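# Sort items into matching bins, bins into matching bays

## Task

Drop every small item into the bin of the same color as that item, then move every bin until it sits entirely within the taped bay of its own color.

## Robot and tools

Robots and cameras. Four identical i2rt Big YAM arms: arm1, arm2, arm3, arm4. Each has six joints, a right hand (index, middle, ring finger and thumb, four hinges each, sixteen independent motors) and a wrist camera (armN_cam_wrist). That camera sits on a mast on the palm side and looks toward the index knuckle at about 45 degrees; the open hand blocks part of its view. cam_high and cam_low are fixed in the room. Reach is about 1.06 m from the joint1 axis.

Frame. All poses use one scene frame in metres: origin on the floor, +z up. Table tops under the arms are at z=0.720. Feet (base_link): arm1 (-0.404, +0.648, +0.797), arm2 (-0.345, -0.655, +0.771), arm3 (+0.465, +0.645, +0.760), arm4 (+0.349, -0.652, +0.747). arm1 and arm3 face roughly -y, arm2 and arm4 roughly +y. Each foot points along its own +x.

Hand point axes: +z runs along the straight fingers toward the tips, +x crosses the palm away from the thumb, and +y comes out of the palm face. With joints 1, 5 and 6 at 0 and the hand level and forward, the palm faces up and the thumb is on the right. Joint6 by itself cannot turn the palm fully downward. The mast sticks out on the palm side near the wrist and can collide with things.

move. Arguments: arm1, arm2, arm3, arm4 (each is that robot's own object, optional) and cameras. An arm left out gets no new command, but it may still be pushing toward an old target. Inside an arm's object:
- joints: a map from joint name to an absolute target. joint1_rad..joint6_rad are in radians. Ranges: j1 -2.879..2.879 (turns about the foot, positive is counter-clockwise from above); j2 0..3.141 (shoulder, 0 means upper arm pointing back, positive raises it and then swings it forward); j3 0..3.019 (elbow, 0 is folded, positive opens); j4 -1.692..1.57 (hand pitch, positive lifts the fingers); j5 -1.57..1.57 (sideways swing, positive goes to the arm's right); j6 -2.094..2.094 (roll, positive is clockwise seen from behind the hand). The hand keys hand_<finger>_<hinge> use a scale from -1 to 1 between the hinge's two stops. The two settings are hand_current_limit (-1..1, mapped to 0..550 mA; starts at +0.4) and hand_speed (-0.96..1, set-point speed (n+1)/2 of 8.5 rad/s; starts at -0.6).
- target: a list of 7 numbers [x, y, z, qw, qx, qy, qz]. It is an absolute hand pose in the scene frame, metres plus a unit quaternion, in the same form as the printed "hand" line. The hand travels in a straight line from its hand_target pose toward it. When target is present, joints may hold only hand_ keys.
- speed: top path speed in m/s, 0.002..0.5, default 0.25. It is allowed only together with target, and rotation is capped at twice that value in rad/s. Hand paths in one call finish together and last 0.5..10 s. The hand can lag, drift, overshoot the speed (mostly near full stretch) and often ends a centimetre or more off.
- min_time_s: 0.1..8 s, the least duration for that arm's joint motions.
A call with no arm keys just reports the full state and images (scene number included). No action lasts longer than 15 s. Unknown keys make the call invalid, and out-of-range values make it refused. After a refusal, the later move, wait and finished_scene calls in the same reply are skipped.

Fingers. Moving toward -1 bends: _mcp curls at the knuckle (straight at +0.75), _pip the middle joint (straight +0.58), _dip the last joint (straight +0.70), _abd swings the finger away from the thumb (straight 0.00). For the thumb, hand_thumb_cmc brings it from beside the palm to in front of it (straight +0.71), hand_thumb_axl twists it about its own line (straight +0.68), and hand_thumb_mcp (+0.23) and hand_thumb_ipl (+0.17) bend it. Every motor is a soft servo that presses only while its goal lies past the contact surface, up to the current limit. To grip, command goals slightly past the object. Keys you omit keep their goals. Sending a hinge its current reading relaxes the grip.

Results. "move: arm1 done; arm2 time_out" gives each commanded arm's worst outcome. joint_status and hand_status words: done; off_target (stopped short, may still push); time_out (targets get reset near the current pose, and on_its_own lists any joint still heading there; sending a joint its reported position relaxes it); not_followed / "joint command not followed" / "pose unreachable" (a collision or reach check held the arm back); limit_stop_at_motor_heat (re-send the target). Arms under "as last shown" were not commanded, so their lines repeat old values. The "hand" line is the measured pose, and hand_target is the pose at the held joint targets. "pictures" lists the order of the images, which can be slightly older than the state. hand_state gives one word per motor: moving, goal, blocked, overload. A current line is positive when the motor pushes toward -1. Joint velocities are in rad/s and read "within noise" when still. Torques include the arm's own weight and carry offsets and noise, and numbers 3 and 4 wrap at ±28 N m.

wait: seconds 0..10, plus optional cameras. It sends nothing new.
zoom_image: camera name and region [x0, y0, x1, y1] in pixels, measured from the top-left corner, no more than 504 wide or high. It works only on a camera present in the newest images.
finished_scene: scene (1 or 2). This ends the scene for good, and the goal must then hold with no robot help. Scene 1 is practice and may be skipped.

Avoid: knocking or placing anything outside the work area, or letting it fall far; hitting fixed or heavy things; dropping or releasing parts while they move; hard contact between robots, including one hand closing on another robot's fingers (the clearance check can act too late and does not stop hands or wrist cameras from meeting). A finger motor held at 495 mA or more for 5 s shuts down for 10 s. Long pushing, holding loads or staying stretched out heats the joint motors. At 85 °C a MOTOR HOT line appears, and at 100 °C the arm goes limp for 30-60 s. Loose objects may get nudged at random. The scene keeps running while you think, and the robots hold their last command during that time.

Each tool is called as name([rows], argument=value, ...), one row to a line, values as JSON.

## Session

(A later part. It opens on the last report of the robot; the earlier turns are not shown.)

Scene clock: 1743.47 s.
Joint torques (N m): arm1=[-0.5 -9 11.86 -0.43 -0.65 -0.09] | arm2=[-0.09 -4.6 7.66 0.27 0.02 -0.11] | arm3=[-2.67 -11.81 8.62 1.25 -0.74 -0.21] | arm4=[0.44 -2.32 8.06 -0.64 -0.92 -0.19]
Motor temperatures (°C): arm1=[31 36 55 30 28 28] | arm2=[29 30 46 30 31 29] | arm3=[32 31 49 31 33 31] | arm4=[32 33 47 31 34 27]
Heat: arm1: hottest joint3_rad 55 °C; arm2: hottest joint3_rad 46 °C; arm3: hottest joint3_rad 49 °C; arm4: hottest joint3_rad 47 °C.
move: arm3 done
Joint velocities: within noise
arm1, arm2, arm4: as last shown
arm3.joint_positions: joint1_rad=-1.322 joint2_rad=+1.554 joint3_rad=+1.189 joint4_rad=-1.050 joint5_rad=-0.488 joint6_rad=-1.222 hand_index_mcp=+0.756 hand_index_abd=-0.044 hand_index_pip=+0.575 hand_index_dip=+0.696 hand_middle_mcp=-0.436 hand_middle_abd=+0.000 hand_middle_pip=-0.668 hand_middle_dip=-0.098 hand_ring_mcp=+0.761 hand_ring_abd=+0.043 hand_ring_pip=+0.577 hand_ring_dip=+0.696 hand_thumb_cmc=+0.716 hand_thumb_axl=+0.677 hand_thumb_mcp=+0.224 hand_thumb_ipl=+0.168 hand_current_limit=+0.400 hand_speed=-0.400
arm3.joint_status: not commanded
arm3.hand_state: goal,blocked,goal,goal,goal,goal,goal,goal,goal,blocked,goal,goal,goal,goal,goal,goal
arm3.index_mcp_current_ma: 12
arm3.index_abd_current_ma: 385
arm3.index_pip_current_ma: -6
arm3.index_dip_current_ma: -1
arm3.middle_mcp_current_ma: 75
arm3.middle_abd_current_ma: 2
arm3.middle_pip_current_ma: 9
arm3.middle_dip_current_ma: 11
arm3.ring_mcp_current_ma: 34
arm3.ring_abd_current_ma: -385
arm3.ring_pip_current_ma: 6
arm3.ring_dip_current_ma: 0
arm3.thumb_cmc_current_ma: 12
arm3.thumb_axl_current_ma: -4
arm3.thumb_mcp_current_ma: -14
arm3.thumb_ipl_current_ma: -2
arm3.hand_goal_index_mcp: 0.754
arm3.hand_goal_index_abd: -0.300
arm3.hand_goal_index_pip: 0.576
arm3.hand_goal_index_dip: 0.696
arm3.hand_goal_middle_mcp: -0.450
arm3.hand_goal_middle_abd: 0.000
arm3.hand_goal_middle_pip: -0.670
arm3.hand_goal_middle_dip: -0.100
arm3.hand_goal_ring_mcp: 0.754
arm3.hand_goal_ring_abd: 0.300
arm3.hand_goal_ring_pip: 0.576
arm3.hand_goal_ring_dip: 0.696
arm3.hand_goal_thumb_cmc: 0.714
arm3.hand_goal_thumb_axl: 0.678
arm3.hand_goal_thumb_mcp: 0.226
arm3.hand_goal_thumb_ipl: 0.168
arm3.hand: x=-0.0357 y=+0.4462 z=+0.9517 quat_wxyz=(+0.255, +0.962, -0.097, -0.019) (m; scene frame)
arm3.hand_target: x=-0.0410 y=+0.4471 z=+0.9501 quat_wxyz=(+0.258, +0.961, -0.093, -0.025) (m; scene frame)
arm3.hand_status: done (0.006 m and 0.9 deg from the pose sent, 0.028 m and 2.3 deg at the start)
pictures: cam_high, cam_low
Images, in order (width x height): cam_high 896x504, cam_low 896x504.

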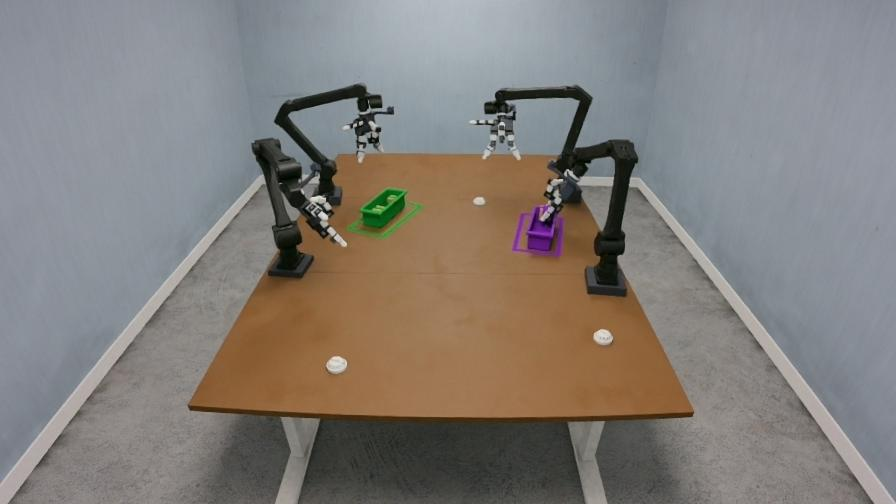

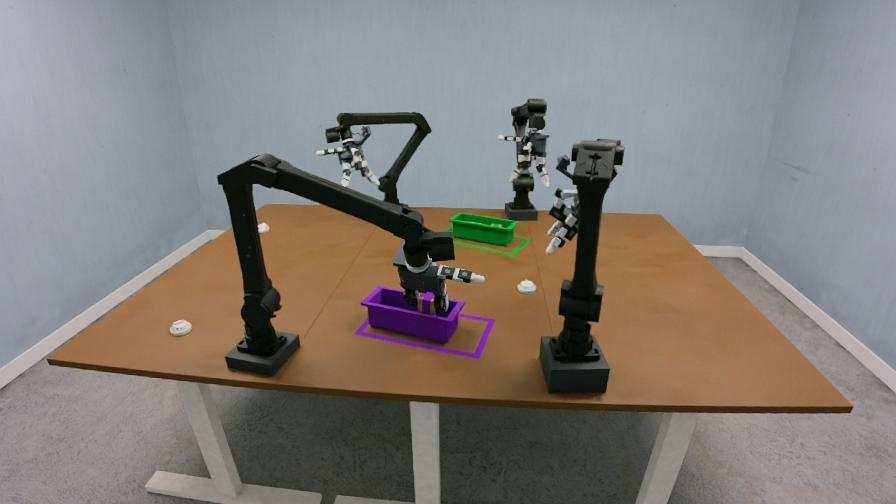

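move(arm3={"target": [-0.041, 0.446, 0.913, 0.2576, 0.9615, -0.0925, -0.0248], "speed": 0.06}, cameras=["cam_high", "cam_low","arm3_cam_wrist"])

zoom_image(camera="cam_low", region=[350, 260, 500, 360])

zoom_image(camera="cam_high", region=[510, 185, 570, 255])

Scene clock: 1753.00 s.
Joint torques (N m): arm1=[-0.44 -9.05 11.86 -0.44 -0.66 -0.1] | arm2=[-0.15 -4.78 7.69 0.14 0.11 -0.1] | arm3=[-2.37 -11.99 7.79 1.43 -0.6 -0.15] | arm4=[0.44 -2.2 8.05 -0.66 -0.92 -0.19]
Motor temperatures (°C): arm1=[31 36 55 30 28 28] | arm2=[29 30 46 30 31 29] | arm3=[32 31 49 31 33 31] | arm4=[32 33 47 31 34 27]
Heat: arm1: hottest joint3_rad 55 °C; arm2: hottest joint3_rad 46 °C; arm3: hottest joint3_rad 49 °C; arm4: hottest joint3_rad 47 °C.
move: arm3 off_target
Joint velocities: within noise
arm1, arm2, arm4: as last shown
arm3.joint_positions: joint1_rad=-1.322 joint2_rad=+1.585 joint3_rad=+1.139 joint4_rad=-0.953 joint5_rad=-0.492 joint6_rad=-1.225 hand_index_mcp=+0.760 hand_index_abd=-0.044 hand_index_pip=+0.575 hand_index_dip=+0.696 hand_middle_mcp=-0.436 hand_middle_abd=+0.000 hand_middle_pip=-0.668 hand_middle_dip=-0.098 hand_ring_mcp=+0.763 hand_ring_abd=+0.043 hand_ring_pip=+0.579 hand_ring_dip=+0.696 hand_thumb_cmc=+0.717 hand_thumb_axl=+0.677 hand_thumb_mcp=+0.224 hand_thumb_ipl=+0.168 hand_current_limit=+0.400 hand_speed=-0.400
arm3.joint_status: not commanded
arm3.hand_state: goal,blocked,goal,goal,goal,goal,goal,goal,goal,blocked,goal,goal,goal,goal,goal,goal
arm3.index_mcp_current_ma: 33
arm3.index_abd_current_ma: 385
arm3.index_pip_current_ma: -6
arm3.index_dip_current_ma: -1
arm3.middle_mcp_current_ma: 74
arm3.middle_abd_current_ma: 2
arm3.middle_pip_current_ma: 8
arm3.middle_dip_current_ma: 11
arm3.ring_mcp_current_ma: 48
arm3.ring_abd_current_ma: -385
arm3.ring_pip_current_ma: 12
arm3.ring_dip_current_ma: 1
arm3.thumb_cmc_current_ma: 17
arm3.thumb_axl_current_ma: -4
arm3.thumb_mcp_current_ma: -15
arm3.thumb_ipl_current_ma: -2
arm3.hand_goal_index_mcp: 0.754
arm3.hand_goal_index_abd: -0.300
arm3.hand_goal_index_pip: 0.576
arm3.hand_goal_index_dip: 0.696
arm3.hand_goal_middle_mcp: -0.450
arm3.hand_goal_middle_abd: 0.000
arm3.hand_goal_middle_pip: -0.670
arm3.hand_goal_middle_dip: -0.100
arm3.hand_goal_ring_mcp: 0.754
arm3.hand_goal_ring_abd: 0.300
arm3.hand_goal_ring_pip: 0.576
arm3.hand_goal_ring_dip: 0.696
arm3.hand_goal_thumb_cmc: 0.714
arm3.hand_goal_thumb_axl: 0.678
arm3.hand_goal_thumb_mcp: 0.226
arm3.hand_goal_thumb_ipl: 0.168
arm3.hand: x=-0.0379 y=+0.4453 z=+0.9234 quat_wxyz=(+0.258, +0.961, -0.093, -0.027) (m; scene frame)
arm3.hand_target: x=-0.0407 y=+0.4462 z=+0.9131 quat_wxyz=(+0.258, +0.961, -0.093, -0.025) (m; scene frame)
arm3.hand_status: off_target (0.011 m and 0.2 deg from the pose sent, 0.039 m and 0.9 deg at the start)
pictures: arm3_cam_wrist, cam_high, cam_low
Images, in order (width x height): arm3_cam_wrist 896x504, cam_high 896x504, cam_low 896x504.

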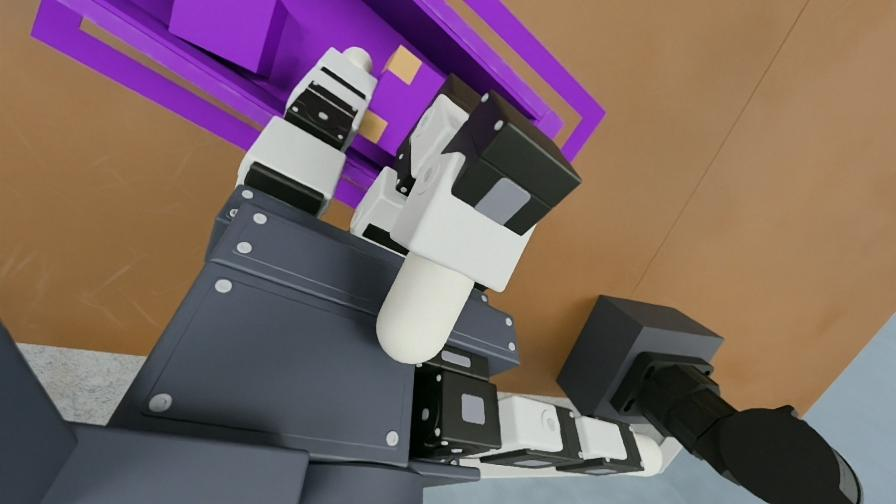

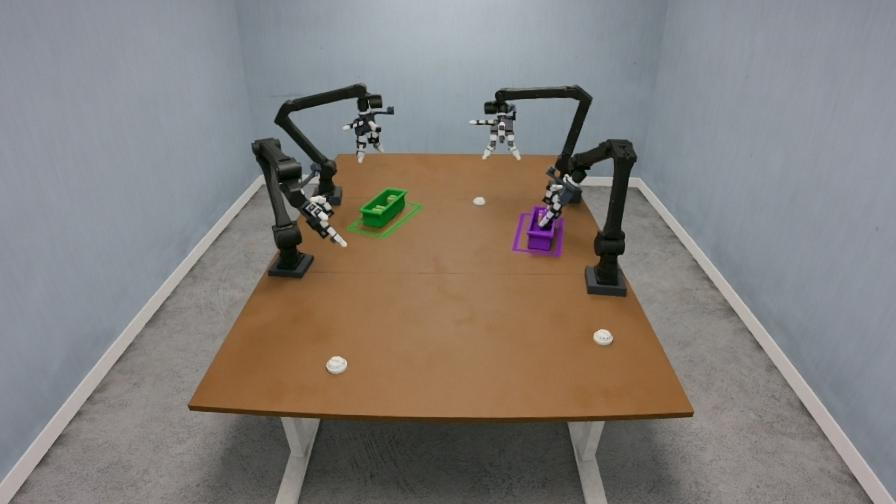

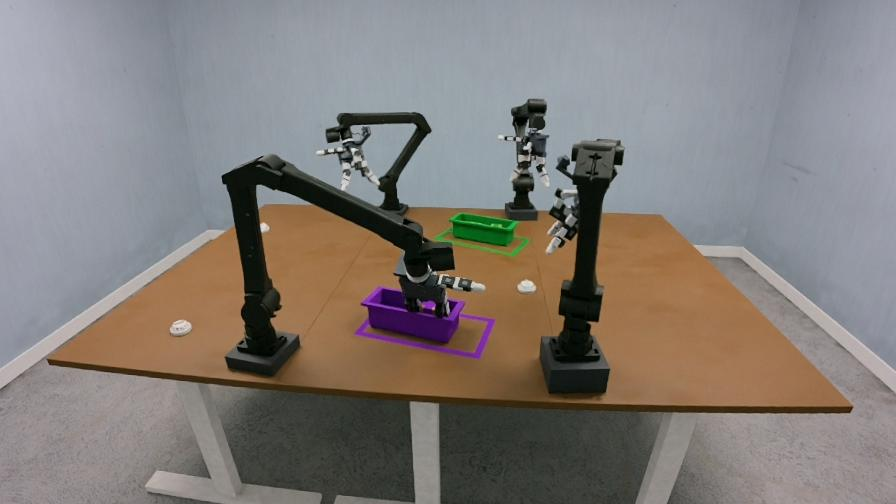

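Scaled by 3.360 from the camera's 896x504 image, which has a finer 1280x720 frame.

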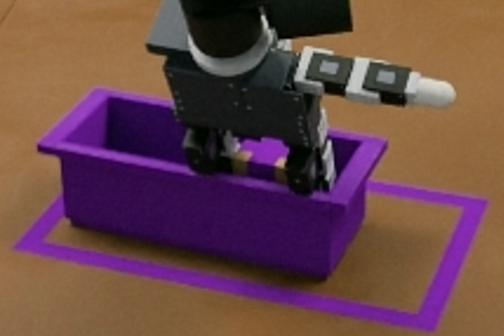

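Scaled by 7.200 from the camera's 896x504 image, which has a finer 1280x720 frame.

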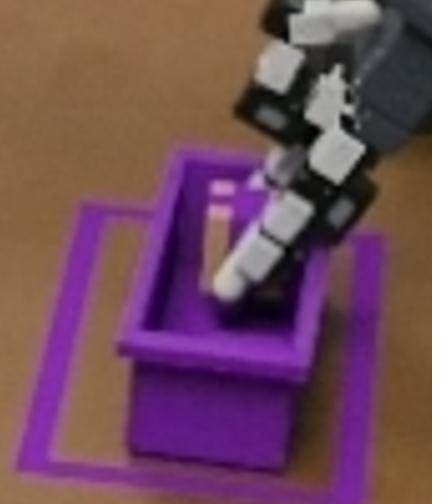

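move(arm3={"target": [-0.041, 0.438, 0.903, 0.2576, 0.9615, -0.0925, -0.0248], "speed": 0.06}, cameras=["cam_low"])

zoom_image(camera="cam_low", region=[350, 260, 500, 360])

Scene clock: 1764.23 s.
Joint torques (N m): arm1=[-0.56 -8.94 11.86 -0.44 -0.65 -0.09] | arm2=[0.09 -5.07 7.61 0.18 0.04 -0.08] | arm3=[-1.14 -10.93 7.43 1.44 -0.4 0.01] | arm4=[0.38 -2.26 8.08 -0.66 -0.92 -0.19]
Motor temperatures (°C): arm1=[31 36 55 30 28 28] | arm2=[29 30 46 30 31 29] | arm3=[32 31 48 31 33 31] | arm4=[32 33 47 31 34 27]
Heat: arm1: hottest joint3_rad 55 °C; arm2: hottest joint3_rad 46 °C; arm3: hottest joint3_rad 48 °C; arm4: hottest joint3_rad 47 °C.
move: arm3 off_target
Joint velocities: within noise
arm1, arm2, arm4: as last shown
arm3.joint_positions: joint1_rad=-1.316 joint2_rad=+1.585 joint3_rad=+1.131 joint4_rad=-0.915 joint5_rad=-0.493 joint6_rad=-1.225 hand_index_mcp=+0.760 hand_index_abd=-0.044 hand_index_pip=+0.575 hand_index_dip=+0.696 hand_middle_mcp=-0.436 hand_middle_abd=+0.000 hand_middle_pip=-0.668 hand_middle_dip=-0.098 hand_ring_mcp=+0.763 hand_ring_abd=+0.043 hand_ring_pip=+0.579 hand_ring_dip=+0.696 hand_thumb_cmc=+0.717 hand_thumb_axl=+0.677 hand_thumb_mcp=+0.224 hand_thumb_ipl=+0.168 hand_current_limit=+0.400 hand_speed=-0.400
arm3.joint_status: not commanded
arm3.hand_state: goal,blocked,goal,goal,goal,goal,goal,goal,goal,blocked,goal,goal,goal,goal,goal,goal
arm3.index_mcp_current_ma: 33
arm3.index_abd_current_ma: 385
arm3.index_pip_current_ma: -6
arm3.index_dip_current_ma: -1
arm3.middle_mcp_current_ma: 74
arm3.middle_abd_current_ma: 2
arm3.middle_pip_current_ma: 8
arm3.middle_dip_current_ma: 11
arm3.ring_mcp_current_ma: 48
arm3.ring_abd_current_ma: -385
arm3.ring_pip_current_ma: 12
arm3.ring_dip_current_ma: 1
arm3.thumb_cmc_current_ma: 17
arm3.thumb_axl_current_ma: -4
arm3.thumb_mcp_current_ma: -15
arm3.thumb_ipl_current_ma: -2
arm3.hand_goal_index_mcp: 0.754
arm3.hand_goal_index_abd: -0.300
arm3.hand_goal_index_pip: 0.576
arm3.hand_goal_index_dip: 0.696
arm3.hand_goal_middle_mcp: -0.450
arm3.hand_goal_middle_abd: 0.000
arm3.hand_goal_middle_pip: -0.670
arm3.hand_goal_middle_dip: -0.100
arm3.hand_goal_ring_mcp: 0.754
arm3.hand_goal_ring_abd: 0.300
arm3.hand_goal_ring_pip: 0.576
arm3.hand_goal_ring_dip: 0.696
arm3.hand_goal_thumb_cmc: 0.714
arm3.hand_goal_thumb_axl: 0.678
arm3.hand_goal_thumb_mcp: 0.226
arm3.hand_goal_thumb_ipl: 0.168
arm3.hand: x=-0.0404 y=+0.4416 z=+0.9231 quat_wxyz=(+0.261, +0.961, -0.087, -0.040) (m; scene frame)
arm3.hand_target: x=-0.0403 y=+0.4384 z=+0.9034 quat_wxyz=(+0.257, +0.962, -0.092, -0.025) (m; scene frame)
arm3.hand_status: off_target (0.020 m and 1.9 deg from the pose sent, 0.022 m and 0.2 deg at the start)
pictures: cam_low
Images, in order (width x height): cam_low 896x504.

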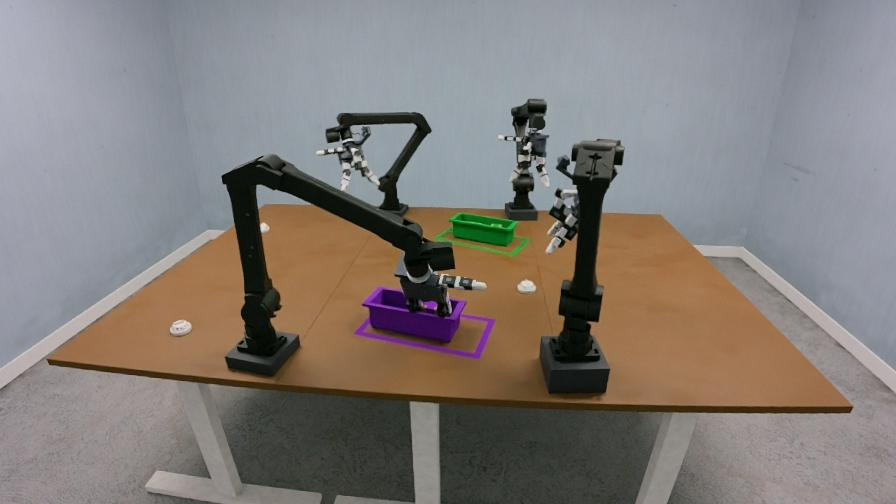

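Scaled by 3.360 from the camera's 896x504 image, which has a finer 1280x720 frame.

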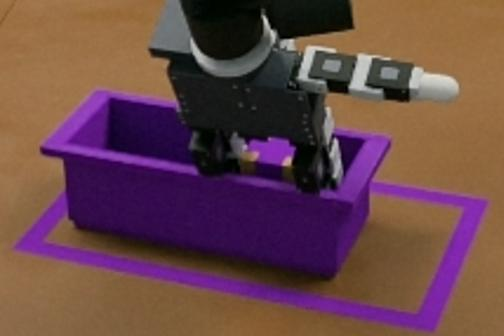

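move(arm3={"target": [-0.039, 0.443, 0.922, 0.2576, 0.9615, -0.0925, -0.0248], "speed": 0.05})

move(arm3={"joints": {"hand_speed": -0.8, "hand_index_abd": 0.05, "hand_ring_abd": -0.05}}, cameras=["cam_low", "cam_high"])

zoom_image(camera="cam_low", region=[350, 260, 500, 360])

zoom_image(camera="cam_high", region=[510, 185, 570, 255])

Scene clock: 1772.03 s.
Joint torques (N m): arm1=[-0.56 -9 11.84 -0.46 -0.65 -0.09] | arm2=[0.32 -4.54 7.64 0.09 0.05 -0.1] | arm3=[-2.14 -12.81 9.1 -0.32 -0.51 -0.05] | arm4=[0.44 -2.2 8.1 -0.65 -0.92 -0.18]
Motor temperatures (°C): arm1=[31 36 55 30 28 28] | arm2=[29 30 46 30 31 29] | arm3=[32 31 47 31 33 31] | arm4=[32 33 47 31 34 27]
Heat: arm1: hottest joint3_rad 55 °C; arm2: hottest joint3_rad 46 °C; arm3: hottest joint3_rad 47 °C; arm4: hottest joint3_rad 47 °C.
move: arm3 done
Joint velocities: within noise
arm1, arm2, arm4: as last shown
arm3.joint_positions: joint1_rad=-1.316 joint2_rad=+1.585 joint3_rad=+1.131 joint4_rad=-0.927 joint5_rad=-0.493 joint6_rad=-1.226 hand_index_mcp=+0.760 hand_index_abd=-0.044 hand_index_pip=+0.575 hand_index_dip=+0.696 hand_middle_mcp=-0.436 hand_middle_abd=+0.000 hand_middle_pip=-0.668 hand_middle_dip=-0.098 hand_ring_mcp=+0.763 hand_ring_abd=+0.043 hand_ring_pip=+0.579 hand_ring_dip=+0.696 hand_thumb_cmc=+0.717 hand_thumb_axl=+0.677 hand_thumb_mcp=+0.224 hand_thumb_ipl=+0.168 hand_current_limit=+0.400 hand_speed=-0.400
arm3.joint_status: not commanded
arm3.hand_state: goal,blocked,goal,goal,goal,goal,goal,goal,goal,blocked,goal,goal,goal,goal,goal,goal
arm3.index_mcp_current_ma: 33
arm3.index_abd_current_ma: 385
arm3.index_pip_current_ma: -6
arm3.index_dip_current_ma: -1
arm3.middle_mcp_current_ma: 74
arm3.middle_abd_current_ma: 2
arm3.middle_pip_current_ma: 8
arm3.middle_dip_current_ma: 11
arm3.ring_mcp_current_ma: 48
arm3.ring_abd_current_ma: -385
arm3.ring_pip_current_ma: 12
arm3.ring_dip_current_ma: 1
arm3.thumb_cmc_current_ma: 17
arm3.thumb_axl_current_ma: -4
arm3.thumb_mcp_current_ma: -15
arm3.thumb_ipl_current_ma: -2
arm3.hand_goal_index_mcp: 0.754
arm3.hand_goal_index_abd: -0.300
arm3.hand_goal_index_pip: 0.576
arm3.hand_goal_index_dip: 0.696
arm3.hand_goal_middle_mcp: -0.450
arm3.hand_goal_middle_abd: 0.000
arm3.hand_goal_middle_pip: -0.670
arm3.hand_goal_middle_dip: -0.100
arm3.hand_goal_ring_mcp: 0.754
arm3.hand_goal_ring_abd: 0.300
arm3.hand_goal_ring_pip: 0.576
arm3.hand_goal_ring_dip: 0.696
arm3.hand_goal_thumb_cmc: 0.714
arm3.hand_goal_thumb_axl: 0.678
arm3.hand_goal_thumb_mcp: 0.226
arm3.hand_goal_thumb_ipl: 0.168
arm3.hand: x=-0.0382 y=+0.4418 z=+0.9221 quat_wxyz=(+0.260, +0.961, -0.088, -0.034) (m; scene frame)
arm3.hand_target: x=-0.0390 y=+0.4431 z=+0.9221 quat_wxyz=(+0.258, +0.961, -0.093, -0.025) (m; scene frame)
arm3.hand_status: done (0.001 m and 1.2 deg from the pose sent, 0.002 m and 1.8 deg at the start)
pictures: none

Scene clock: 1772.70 s.
Joint torques (N m): arm1=[-0.44 -9.05 11.86 -0.44 -0.65 -0.09] | arm2=[0.09 -4.78 7.57 0.17 0.03 -0.11] | arm3=[-2.08 -12.81 9.18 -0.42 -0.51 -0.06] | arm4=[0.62 -2.37 8.06 -0.64 -0.92 -0.19]
Motor temperatures (°C): arm1=[31 36 56 30 28 28] | arm2=[29 30 46 30 31 29] | arm3=[32 31 47 31 33 31] | arm4=[32 33 47 31 34 27]
Heat: arm1: hottest joint3_rad 56 °C; arm2: hottest joint3_rad 46 °C; arm3: hottest joint3_rad 47 °C; arm4: hottest joint3_rad 47 °C.
move: arm3 done
Joint velocities: within noise
arm1, arm2, arm4: as last shown
arm3.joint_positions: joint1_rad=-1.316 joint2_rad=+1.585 joint3_rad=+1.131 joint4_rad=-0.928 joint5_rad=-0.493 joint6_rad=-1.226 hand_index_mcp=+0.760 hand_index_abd=+0.047 hand_index_pip=+0.575 hand_index_dip=+0.696 hand_middle_mcp=-0.436 hand_middle_abd=+0.000 hand_middle_pip=-0.668 hand_middle_dip=-0.098 hand_ring_mcp=+0.763 hand_ring_abd=-0.046 hand_ring_pip=+0.579 hand_ring_dip=+0.696 hand_thumb_cmc=+0.717 hand_thumb_axl=+0.677 hand_thumb_mcp=+0.224 hand_thumb_ipl=+0.168 hand_current_limit=+0.400 hand_speed=-0.800
arm3.joint_status: all done
arm3.hand_state: goal,goal,goal,goal,goal,goal,goal,goal,goal,goal,goal,goal,goal,goal,goal,goal
arm3.index_mcp_current_ma: 33
arm3.index_abd_current_ma: -14
arm3.index_pip_current_ma: -6
arm3.index_dip_current_ma: -1
arm3.middle_mcp_current_ma: 74
arm3.middle_abd_current_ma: 2
arm3.middle_pip_current_ma: 8
arm3.middle_dip_current_ma: 11
arm3.ring_mcp_current_ma: 48
arm3.ring_abd_current_ma: 17
arm3.ring_pip_current_ma: 12
arm3.ring_dip_current_ma: 1
arm3.thumb_cmc_current_ma: 17
arm3.thumb_axl_current_ma: -4
arm3.thumb_mcp_current_ma: -15
arm3.thumb_ipl_current_ma: -2
arm3.hand_goal_index_mcp: 0.754
arm3.hand_goal_index_abd: 0.050
arm3.hand_goal_index_pip: 0.576
arm3.hand_goal_index_dip: 0.696
arm3.hand_goal_middle_mcp: -0.450
arm3.hand_goal_middle_abd: 0.000
arm3.hand_goal_middle_pip: -0.670
arm3.hand_goal_middle_dip: -0.100
arm3.hand_goal_ring_mcp: 0.754
arm3.hand_goal_ring_abd: -0.050
arm3.hand_goal_ring_pip: 0.576
arm3.hand_goal_ring_dip: 0.696
arm3.hand_goal_thumb_cmc: 0.714
arm3.hand_goal_thumb_axl: 0.678
arm3.hand_goal_thumb_mcp: 0.226
arm3.hand_goal_thumb_ipl: 0.168
arm3.hand: x=-0.0381 y=+0.4418 z=+0.9221 quat_wxyz=(+0.260, +0.961, -0.088, -0.034) (m; scene frame)
arm3.hand_target: x=-0.0390 y=+0.4431 z=+0.9220 quat_wxyz=(+0.258, +0.961, -0.093, -0.025) (m; scene frame)
arm3.hand_status: not commanded
pictures: cam_high, cam_low
Images, in order (width x height): cam_high 896x504, cam_low 896x504.

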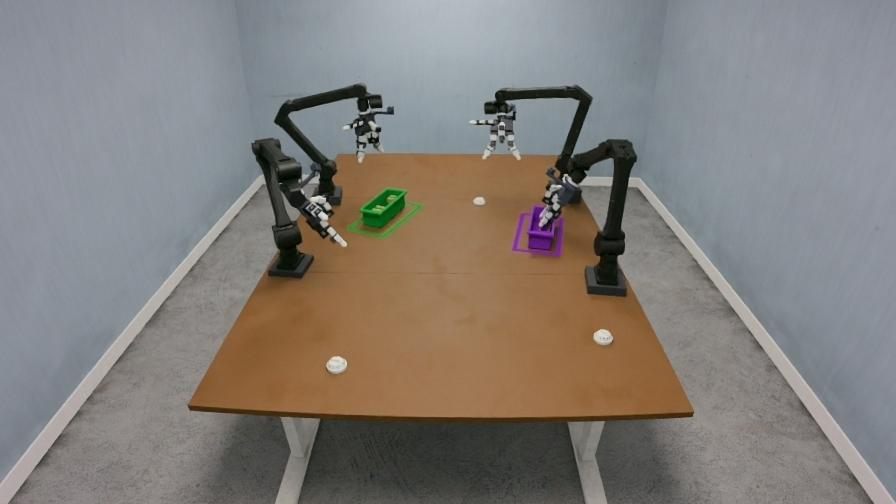

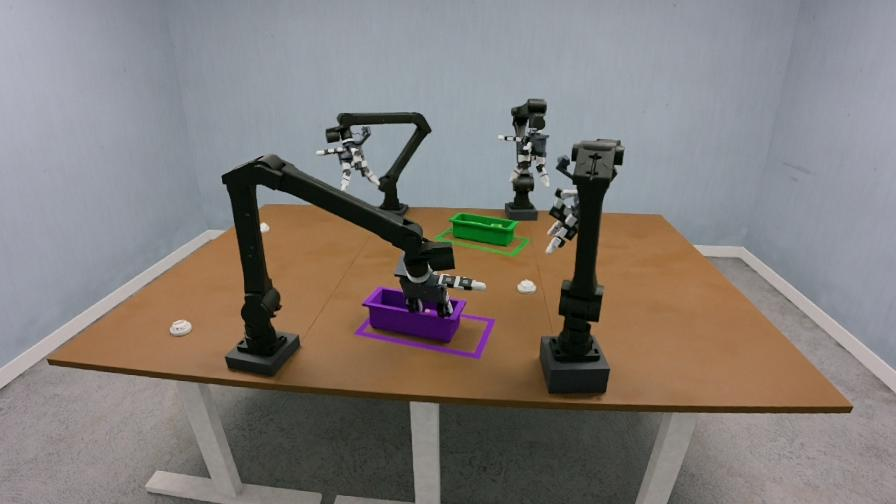

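Scaled by 3.360 from the camera's 896x504 image, which has a finer 1280x720 frame.

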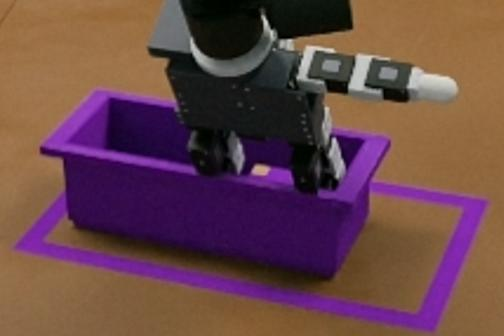

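Scaled by 7.200 from the camera's 896x504 image, which has a finer 1280x720 frame.

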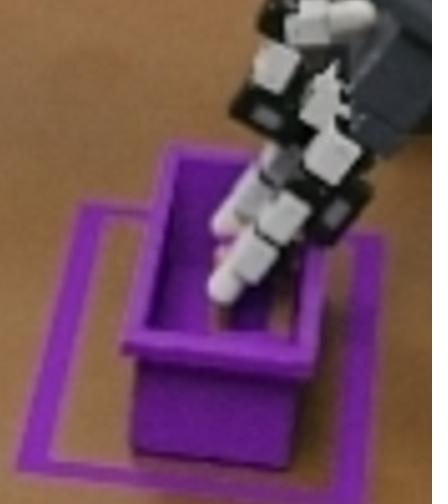

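move(arm3={"target": [-0.038, 0.443, 1.03, 0.2576, 0.9615, -0.0925, -0.0248], "speed": 0.12})

move(arm3={"target": [0.1, 0.44, 1.11, 0.2576, 0.9615, -0.0925, -0.0248], "speed": 0.25}, cameras=["cam_low", "cam_high"])

zoom_image(camera="cam_low", region=[350, 260, 500, 360])

zoom_image(camera="cam_high", region=[500, 190, 580, 270])

Scene clock: 1781.83 s.
Joint torques (N m): arm1=[-0.5 -9 11.85 -0.44 -0.65 -0.09] | arm2=[0.38 -4.54 7.56 0.1 0.06 -0.1] | arm3=[-1.9 -14.51 12.81 0.12 -0.51 -0.07] | arm4=[0.5 -2.2 8.06 -0.65 -0.93 -0.19]
Motor temperatures (°C): arm1=[31 36 56 30 28 28] | arm2=[29 30 46 30 31 29] | arm3=[32 31 47 31 33 31] | arm4=[32 33 47 31 34 27]
Heat: arm1: hottest joint3_rad 56 °C; arm2: hottest joint3_rad 46 °C; arm3: hottest joint3_rad 47 °C; arm4: hottest joint3_rad 47 °C.
move: arm3 off_target
Joint velocities: within noise
arm1, arm2, arm4: as last shown
arm3.joint_positions: joint1_rad=-1.316 joint2_rad=+1.515 joint3_rad=+1.281 joint4_rad=-1.222 joint5_rad=-0.493 joint6_rad=-1.226 hand_index_mcp=+0.756 hand_index_abd=+0.052 hand_index_pip=+0.574 hand_index_dip=+0.696 hand_middle_mcp=-0.436 hand_middle_abd=+0.000 hand_middle_pip=-0.668 hand_middle_dip=-0.098 hand_ring_mcp=+0.763 hand_ring_abd=-0.046 hand_ring_pip=+0.579 hand_ring_dip=+0.696 hand_thumb_cmc=+0.718 hand_thumb_axl=+0.677 hand_thumb_mcp=+0.224 hand_thumb_ipl=+0.168 hand_current_limit=+0.400 hand_speed=-0.800
arm3.joint_status: not commanded
arm3.hand_state: goal,goal,goal,goal,goal,goal,goal,goal,goal,goal,goal,goal,goal,goal,goal,goal
arm3.index_mcp_current_ma: 8
arm3.index_abd_current_ma: 7
arm3.index_pip_current_ma: -7
arm3.index_dip_current_ma: -1
arm3.middle_mcp_current_ma: 74
arm3.middle_abd_current_ma: 2
arm3.middle_pip_current_ma: 8
arm3.middle_dip_current_ma: 11
arm3.ring_mcp_current_ma: 45
arm3.ring_abd_current_ma: 16
arm3.ring_pip_current_ma: 12
arm3.ring_dip_current_ma: 1
arm3.thumb_cmc_current_ma: 17
arm3.thumb_axl_current_ma: -4
arm3.thumb_mcp_current_ma: -15
arm3.thumb_ipl_current_ma: -2
arm3.hand_goal_index_mcp: 0.754
arm3.hand_goal_index_abd: 0.050
arm3.hand_goal_index_pip: 0.576
arm3.hand_goal_index_dip: 0.696
arm3.hand_goal_middle_mcp: -0.450
arm3.hand_goal_middle_abd: 0.000
arm3.hand_goal_middle_pip: -0.670
arm3.hand_goal_middle_dip: -0.100
arm3.hand_goal_ring_mcp: 0.754
arm3.hand_goal_ring_abd: -0.050
arm3.hand_goal_ring_pip: 0.576
arm3.hand_goal_ring_dip: 0.696
arm3.hand_goal_thumb_cmc: 0.714
arm3.hand_goal_thumb_axl: 0.678
arm3.hand_goal_thumb_mcp: 0.226
arm3.hand_goal_thumb_ipl: 0.168
arm3.hand: x=-0.0263 y=+0.4436 z=+0.9998 quat_wxyz=(+0.253, +0.963, -0.097, +0.001) (m; scene frame)
arm3.hand_target: x=-0.0365 y=+0.4433 z=+1.0300 quat_wxyz=(+0.258, +0.961, -0.093, -0.025) (m; scene frame)
arm3.hand_status: off_target (0.032 m and 3.1 deg from the pose sent, 0.108 m and 1.2 deg at the start)
pictures: none

Scene clock: 1783.30 s.
Joint torques (N m): arm1=[-0.5 -9 11.85 -0.44 -0.66 -0.1] | arm2=[0.03 -4.78 7.65 0.18 0.05 -0.1] | arm3=[-1.67 -8.12 9.24 0.2 -0.44 0] | arm4=[0.44 -2.2 8.08 -0.66 -0.92 -0.18]
Motor temperatures (°C): arm1=[31 36 56 30 28 28] | arm2=[29 30 46 30 31 29] | arm3=[32 31 47 31 33 31] | arm4=[32 33 47 31 34 27]
Heat: arm1: hottest joint3_rad 56 °C; arm2: hottest joint3_rad 46 °C; arm3: hottest joint3_rad 47 °C; arm4: hottest joint3_rad 47 °C.
move: arm3 done
Joint velocities: arm1=[within noise] | arm2=[within noise] | arm3=[within noise] | arm4=[-0.005 0.015 -0.046 -0.002 0.007 0.022]
arm1.joint_positions: joint1_rad=-0.383 joint2_rad=+1.345 joint3_rad=+1.229 joint4_rad=-1.589 joint5_rad=-0.532 joint6_rad=-1.778 hand_index_mcp=+0.760 hand_index_abd=+0.494 hand_index_pip=+0.581 hand_index_dip=+0.696 hand_middle_mcp=-0.435 hand_middle_abd=+0.001 hand_middle_pip=-0.668 hand_middle_dip=-0.097 hand_ring_mcp=+0.756 hand_ring_abd=-0.500 hand_ring_pip=+0.574 hand_ring_dip=+0.693 hand_thumb_cmc=+0.719 hand_thumb_axl=+0.677 hand_thumb_mcp=+0.223 hand_thumb_ipl=+0.168 hand_current_limit=+0.400 hand_speed=-0.600
arm1.joint_status: not commanded
arm1.hand_state: goal,goal,goal,goal,goal,goal,goal,goal,goal,goal,goal,goal,goal,goal,goal,goal
arm1.index_mcp_current_ma: 30
arm1.index_abd_current_ma: -24
arm1.index_pip_current_ma: 21
arm1.index_dip_current_ma: 1
arm1.middle_mcp_current_ma: 74
arm1.middle_abd_current_ma: 3
arm1.middle_pip_current_ma: 7
arm1.middle_dip_current_ma: 12
arm1.ring_mcp_current_ma: 11
arm1.ring_abd_current_ma: 0
arm1.ring_pip_current_ma: -7
arm1.ring_dip_current_ma: -13
arm1.thumb_cmc_current_ma: 20
arm1.thumb_axl_current_ma: -4
arm1.thumb_mcp_current_ma: -19
arm1.thumb_ipl_current_ma: -2
arm1.hand_goal_index_mcp: 0.754
arm1.hand_goal_index_abd: 0.500
arm1.hand_goal_index_pip: 0.576
arm1.hand_goal_index_dip: 0.696
arm1.hand_goal_middle_mcp: -0.450
arm1.hand_goal_middle_abd: 0.000
arm1.hand_goal_middle_pip: -0.670
arm1.hand_goal_middle_dip: -0.100
arm1.hand_goal_ring_mcp: 0.754
arm1.hand_goal_ring_abd: -0.500
arm1.hand_goal_ring_pip: 0.576
arm1.hand_goal_ring_dip: 0.696
arm1.hand_goal_thumb_cmc: 0.714
arm1.hand_goal_thumb_axl: 0.678
arm1.hand_goal_thumb_mcp: 0.226
arm1.hand_goal_thumb_ipl: 0.168
arm1.hand: x=-0.3572 y=+0.2500 z=+1.0868 quat_wxyz=(+0.188, +0.730, +0.631, +0.183) (m; scene frame)
arm1.hand_target: x=-0.3600 y=+0.2406 z=+1.0998 quat_wxyz=(+0.194, +0.724, +0.640, +0.171) (m; scene frame)
arm1.hand_status: not commanded
arm2.joint_positions: joint1_rad=-0.052 joint2_rad=+0.923 joint3_rad=+1.116 joint4_rad=-1.685 joint5_rad=+0.018 joint6_rad=+0.622 hand_index_mcp=+0.756 hand_index_abd=+0.494 hand_index_pip=+0.575 hand_index_dip=+0.694 hand_middle_mcp=-0.436 hand_middle_abd=+0.000 hand_middle_pip=-0.669 hand_middle_dip=-0.098 hand_ring_mcp=+0.756 hand_ring_abd=-0.494 hand_ring_pip=+0.579 hand_ring_dip=+0.699 hand_thumb_cmc=+0.718 hand_thumb_axl=+0.677 hand_thumb_mcp=+0.223 hand_thumb_ipl=+0.168 hand_current_limit=+0.400 hand_speed=-0.600
arm2.joint_status: not commanded
arm2.hand_state: goal,goal,goal,goal,goal,goal,goal,goal,goal,goal,goal,goal,goal,goal,goal,goal
arm2.index_mcp_current_ma: 3
arm2.index_abd_current_ma: -11
arm2.index_pip_current_ma: -2
arm2.index_dip_current_ma: -4
arm2.middle_mcp_current_ma: 37
arm2.middle_abd_current_ma: 0
arm2.middle_pip_current_ma: 2
arm2.middle_dip_current_ma: 3
arm2.ring_mcp_current_ma: 4
arm2.ring_abd_current_ma: 9
arm2.ring_pip_current_ma: 4
arm2.ring_dip_current_ma: 5
arm2.thumb_cmc_current_ma: 6
arm2.thumb_axl_current_ma: -1
arm2.thumb_mcp_current_ma: -6
arm2.thumb_ipl_current_ma: 0
arm2.hand_goal_index_mcp: 0.754
arm2.hand_goal_index_abd: 0.500
arm2.hand_goal_index_pip: 0.576
arm2.hand_goal_index_dip: 0.696
arm2.hand_goal_middle_mcp: -0.450
arm2.hand_goal_middle_abd: 0.000
arm2.hand_goal_middle_pip: -0.670
arm2.hand_goal_middle_dip: -0.100
arm2.hand_goal_ring_mcp: 0.754
arm2.hand_goal_ring_abd: -0.500
arm2.hand_goal_ring_pip: 0.576
arm2.hand_goal_ring_dip: 0.696
arm2.hand_goal_thumb_cmc: 0.714
arm2.hand_goal_thumb_axl: 0.678
arm2.hand_goal_thumb_mcp: 0.226
arm2.hand_goal_thumb_ipl: 0.168
arm2.hand: x=-0.2982 y=-0.3556 z=+1.0794 quat_wxyz=(-0.006, +0.268, +0.962, +0.045) (m; scene frame)
arm2.hand_target: x=-0.2999 y=-0.3595 z=+1.0792 quat_wxyz=(-0.007, +0.262, +0.964, +0.042) (m; scene frame)
arm2.hand_status: not commanded
arm3.joint_positions: joint1_rad=-1.262 joint2_rad=+1.137 joint3_rad=+1.201 joint4_rad=-1.430 joint5_rad=-0.482 joint6_rad=-1.165 hand_index_mcp=+0.756 hand_index_abd=+0.052 hand_index_pip=+0.574 hand_index_dip=+0.696 hand_middle_mcp=-0.436 hand_middle_abd=+0.000 hand_middle_pip=-0.668 hand_middle_dip=-0.098 hand_ring_mcp=+0.763 hand_ring_abd=-0.047 hand_ring_pip=+0.579 hand_ring_dip=+0.696 hand_thumb_cmc=+0.718 hand_thumb_axl=+0.677 hand_thumb_mcp=+0.224 hand_thumb_ipl=+0.168 hand_current_limit=+0.400 hand_speed=-0.800
arm3.joint_status: not commanded
arm3.hand_state: goal,goal,goal,goal,goal,goal,goal,goal,goal,goal,goal,goal,goal,goal,goal,goal
arm3.index_mcp_current_ma: 8
arm3.index_abd_current_ma: 7
arm3.index_pip_current_ma: -7
arm3.index_dip_current_ma: -1
arm3.middle_mcp_current_ma: 74
arm3.middle_abd_current_ma: 2
arm3.middle_pip_current_ma: 8
arm3.middle_dip_current_ma: 11
arm3.ring_mcp_current_ma: 45
arm3.ring_abd_current_ma: 15
arm3.ring_pip_current_ma: 12
arm3.ring_dip_current_ma: 1
arm3.thumb_cmc_current_ma: 17
arm3.thumb_axl_current_ma: -4
arm3.thumb_mcp_current_ma: -15
arm3.thumb_ipl_current_ma: -2
arm3.hand_goal_index_mcp: 0.754
arm3.hand_goal_index_abd: 0.050
arm3.hand_goal_index_pip: 0.576
arm3.hand_goal_index_dip: 0.696
arm3.hand_goal_middle_mcp: -0.450
arm3.hand_goal_middle_abd: 0.000
arm3.hand_goal_middle_pip: -0.670
arm3.hand_goal_middle_dip: -0.100
arm3.hand_goal_ring_mcp: 0.754
arm3.hand_goal_ring_abd: -0.050
arm3.hand_goal_ring_pip: 0.576
arm3.hand_goal_ring_dip: 0.696
arm3.hand_goal_thumb_cmc: 0.714
arm3.hand_goal_thumb_axl: 0.678
arm3.hand_goal_thumb_mcp: 0.226
arm3.hand_goal_thumb_ipl: 0.168
arm3.hand: x=+0.0964 y=+0.4410 z=+1.1078 quat_wxyz=(+0.259, +0.961, -0.090, -0.028) (m; scene frame)
arm3.hand_target: x=+0.1000 y=+0.4400 z=+1.1100 quat_wxyz=(+0.258, +0.961, -0.092, -0.025) (m; scene frame)
arm3.hand_status: done (0.004 m and 0.5 deg from the pose sent, 0.168 m and 3.1 deg at the start)
arm4.joint_positions: joint1_rad=-0.920 joint2_rad=+0.910 joint3_rad=+0.971 joint4_rad=-1.693 joint5_rad=-0.525 joint6_rad=-1.737 hand_index_mcp=+0.756 hand_index_abd=+0.494 hand_index_pip=+0.574 hand_index_dip=+0.693 hand_middle_mcp=-0.437 hand_middle_abd=+0.001 hand_middle_pip=-0.668 hand_middle_dip=-0.098 hand_ring_mcp=+0.756 hand_ring_abd=-0.495 hand_ring_pip=+0.574 hand_ring_dip=+0.693 hand_thumb_cmc=+0.717 hand_thumb_axl=+0.677 hand_thumb_mcp=+0.223 hand_thumb_ipl=+0.168 hand_current_limit=+0.750 hand_speed=-0.600
arm4.joint_status: not commanded
arm4.hand_state: goal,goal,goal,goal,goal,goal,goal,goal,goal,goal,goal,goal,goal,goal,goal,goal
arm4.index_mcp_current_ma: 0
arm4.index_abd_current_ma: -1
arm4.index_pip_current_ma: 0
arm4.index_dip_current_ma: 0
arm4.middle_mcp_current_ma: 4
arm4.middle_abd_current_ma: 0
arm4.middle_pip_current_ma: 0
arm4.middle_dip_current_ma: 0
arm4.ring_mcp_current_ma: 0
arm4.ring_abd_current_ma: 0
arm4.ring_pip_current_ma: 0
arm4.ring_dip_current_ma: 0
arm4.thumb_cmc_current_ma: 0
arm4.thumb_axl_current_ma: 0
arm4.thumb_mcp_current_ma: 0
arm4.thumb_ipl_current_ma: 0
arm4.hand_goal_index_mcp: 0.754
arm4.hand_goal_index_abd: 0.500
arm4.hand_goal_index_pip: 0.576
arm4.hand_goal_index_dip: 0.696
arm4.hand_goal_middle_mcp: -0.450
arm4.hand_goal_middle_abd: 0.000
arm4.hand_goal_middle_pip: -0.670
arm4.hand_goal_middle_dip: -0.100
arm4.hand_goal_ring_mcp: 0.754
arm4.hand_goal_ring_abd: -0.500
arm4.hand_goal_ring_pip: 0.576
arm4.hand_goal_ring_dip: 0.696
arm4.hand_goal_thumb_cmc: 0.714
arm4.hand_goal_thumb_axl: 0.678
arm4.hand_goal_thumb_mcp: 0.226
arm4.hand_goal_thumb_ipl: 0.168
arm4.hand: x=+0.4515 y=-0.3953 z=+1.0600 quat_wxyz=(-0.079, -0.333, +0.907, +0.246) (m; scene frame)
arm4.hand_target: x=+0.4500 y=-0.3992 z=+1.0594 quat_wxyz=(-0.081, -0.329, +0.908, +0.246) (m; scene frame)
arm4.hand_status: not commanded
pictures: cam_high, cam_low
Images, in order (width x height): cam_high 896x504, cam_low 896x504.

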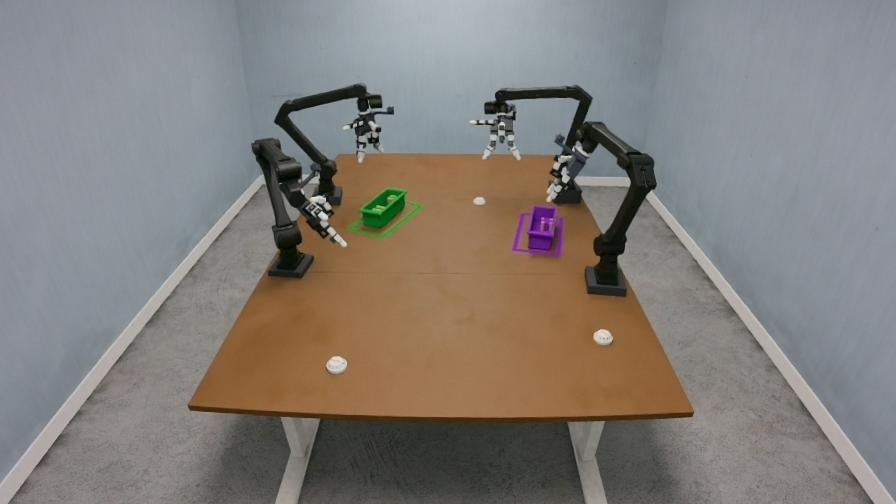

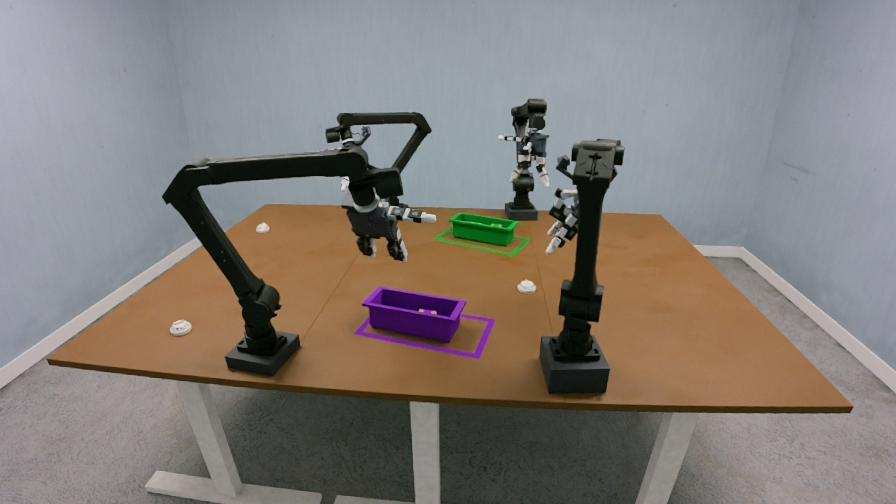

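Scaled by 3.360 from the camera's 896x504 image, which has a finer 1280x720 frame.

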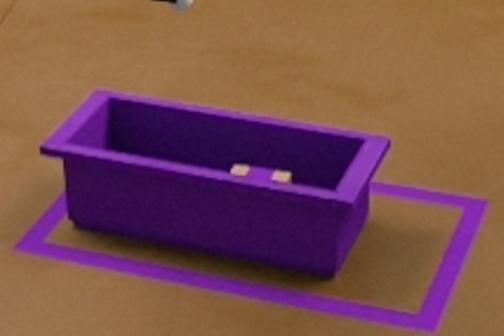

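Scaled by 6.300 from the camera's 896x504 image, which has a finer 1280x720 frame.

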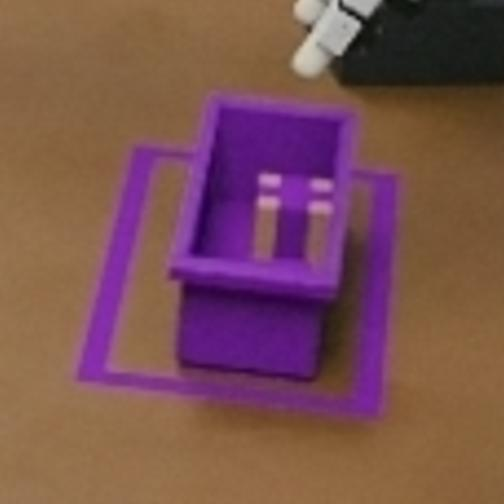

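zoom_image(camera="cam_high", region=[505, 225, 570, 265])

zoom_image(camera="cam_low", region=[350, 280, 420, 350])

zoom_image(camera="cam_high", region=[340, 180, 430, 245])

zoom_image(camera="cam_low", region=[430, 200, 540, 270])

Scaled by 7.754 from the camera's 896x504 image, which has a finer 1280x720 frame.

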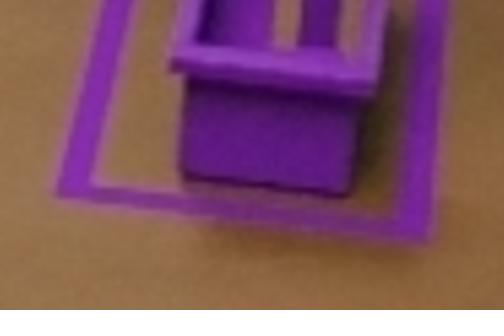

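Scaled by 7.200 from the camera's 896x504 image, which has a finer 1280x720 frame.

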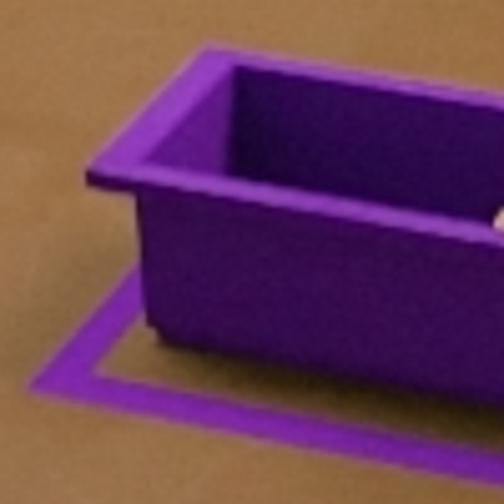

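Scaled by 5.600 from the camera's 896x504 image, which has a finer 1280x720 frame.

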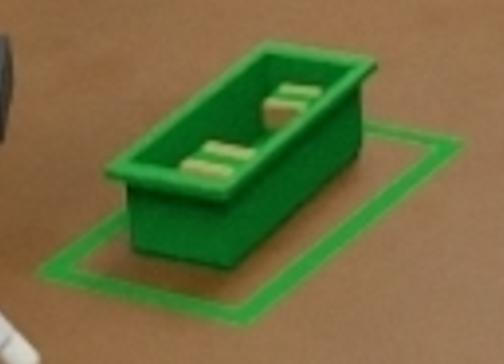

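Scaled by 4.582 from the camera's 896x504 image, which has a finer 1280x720 frame.

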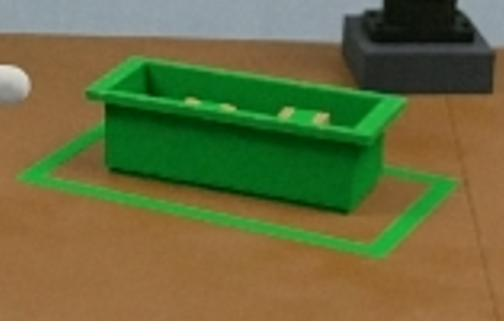

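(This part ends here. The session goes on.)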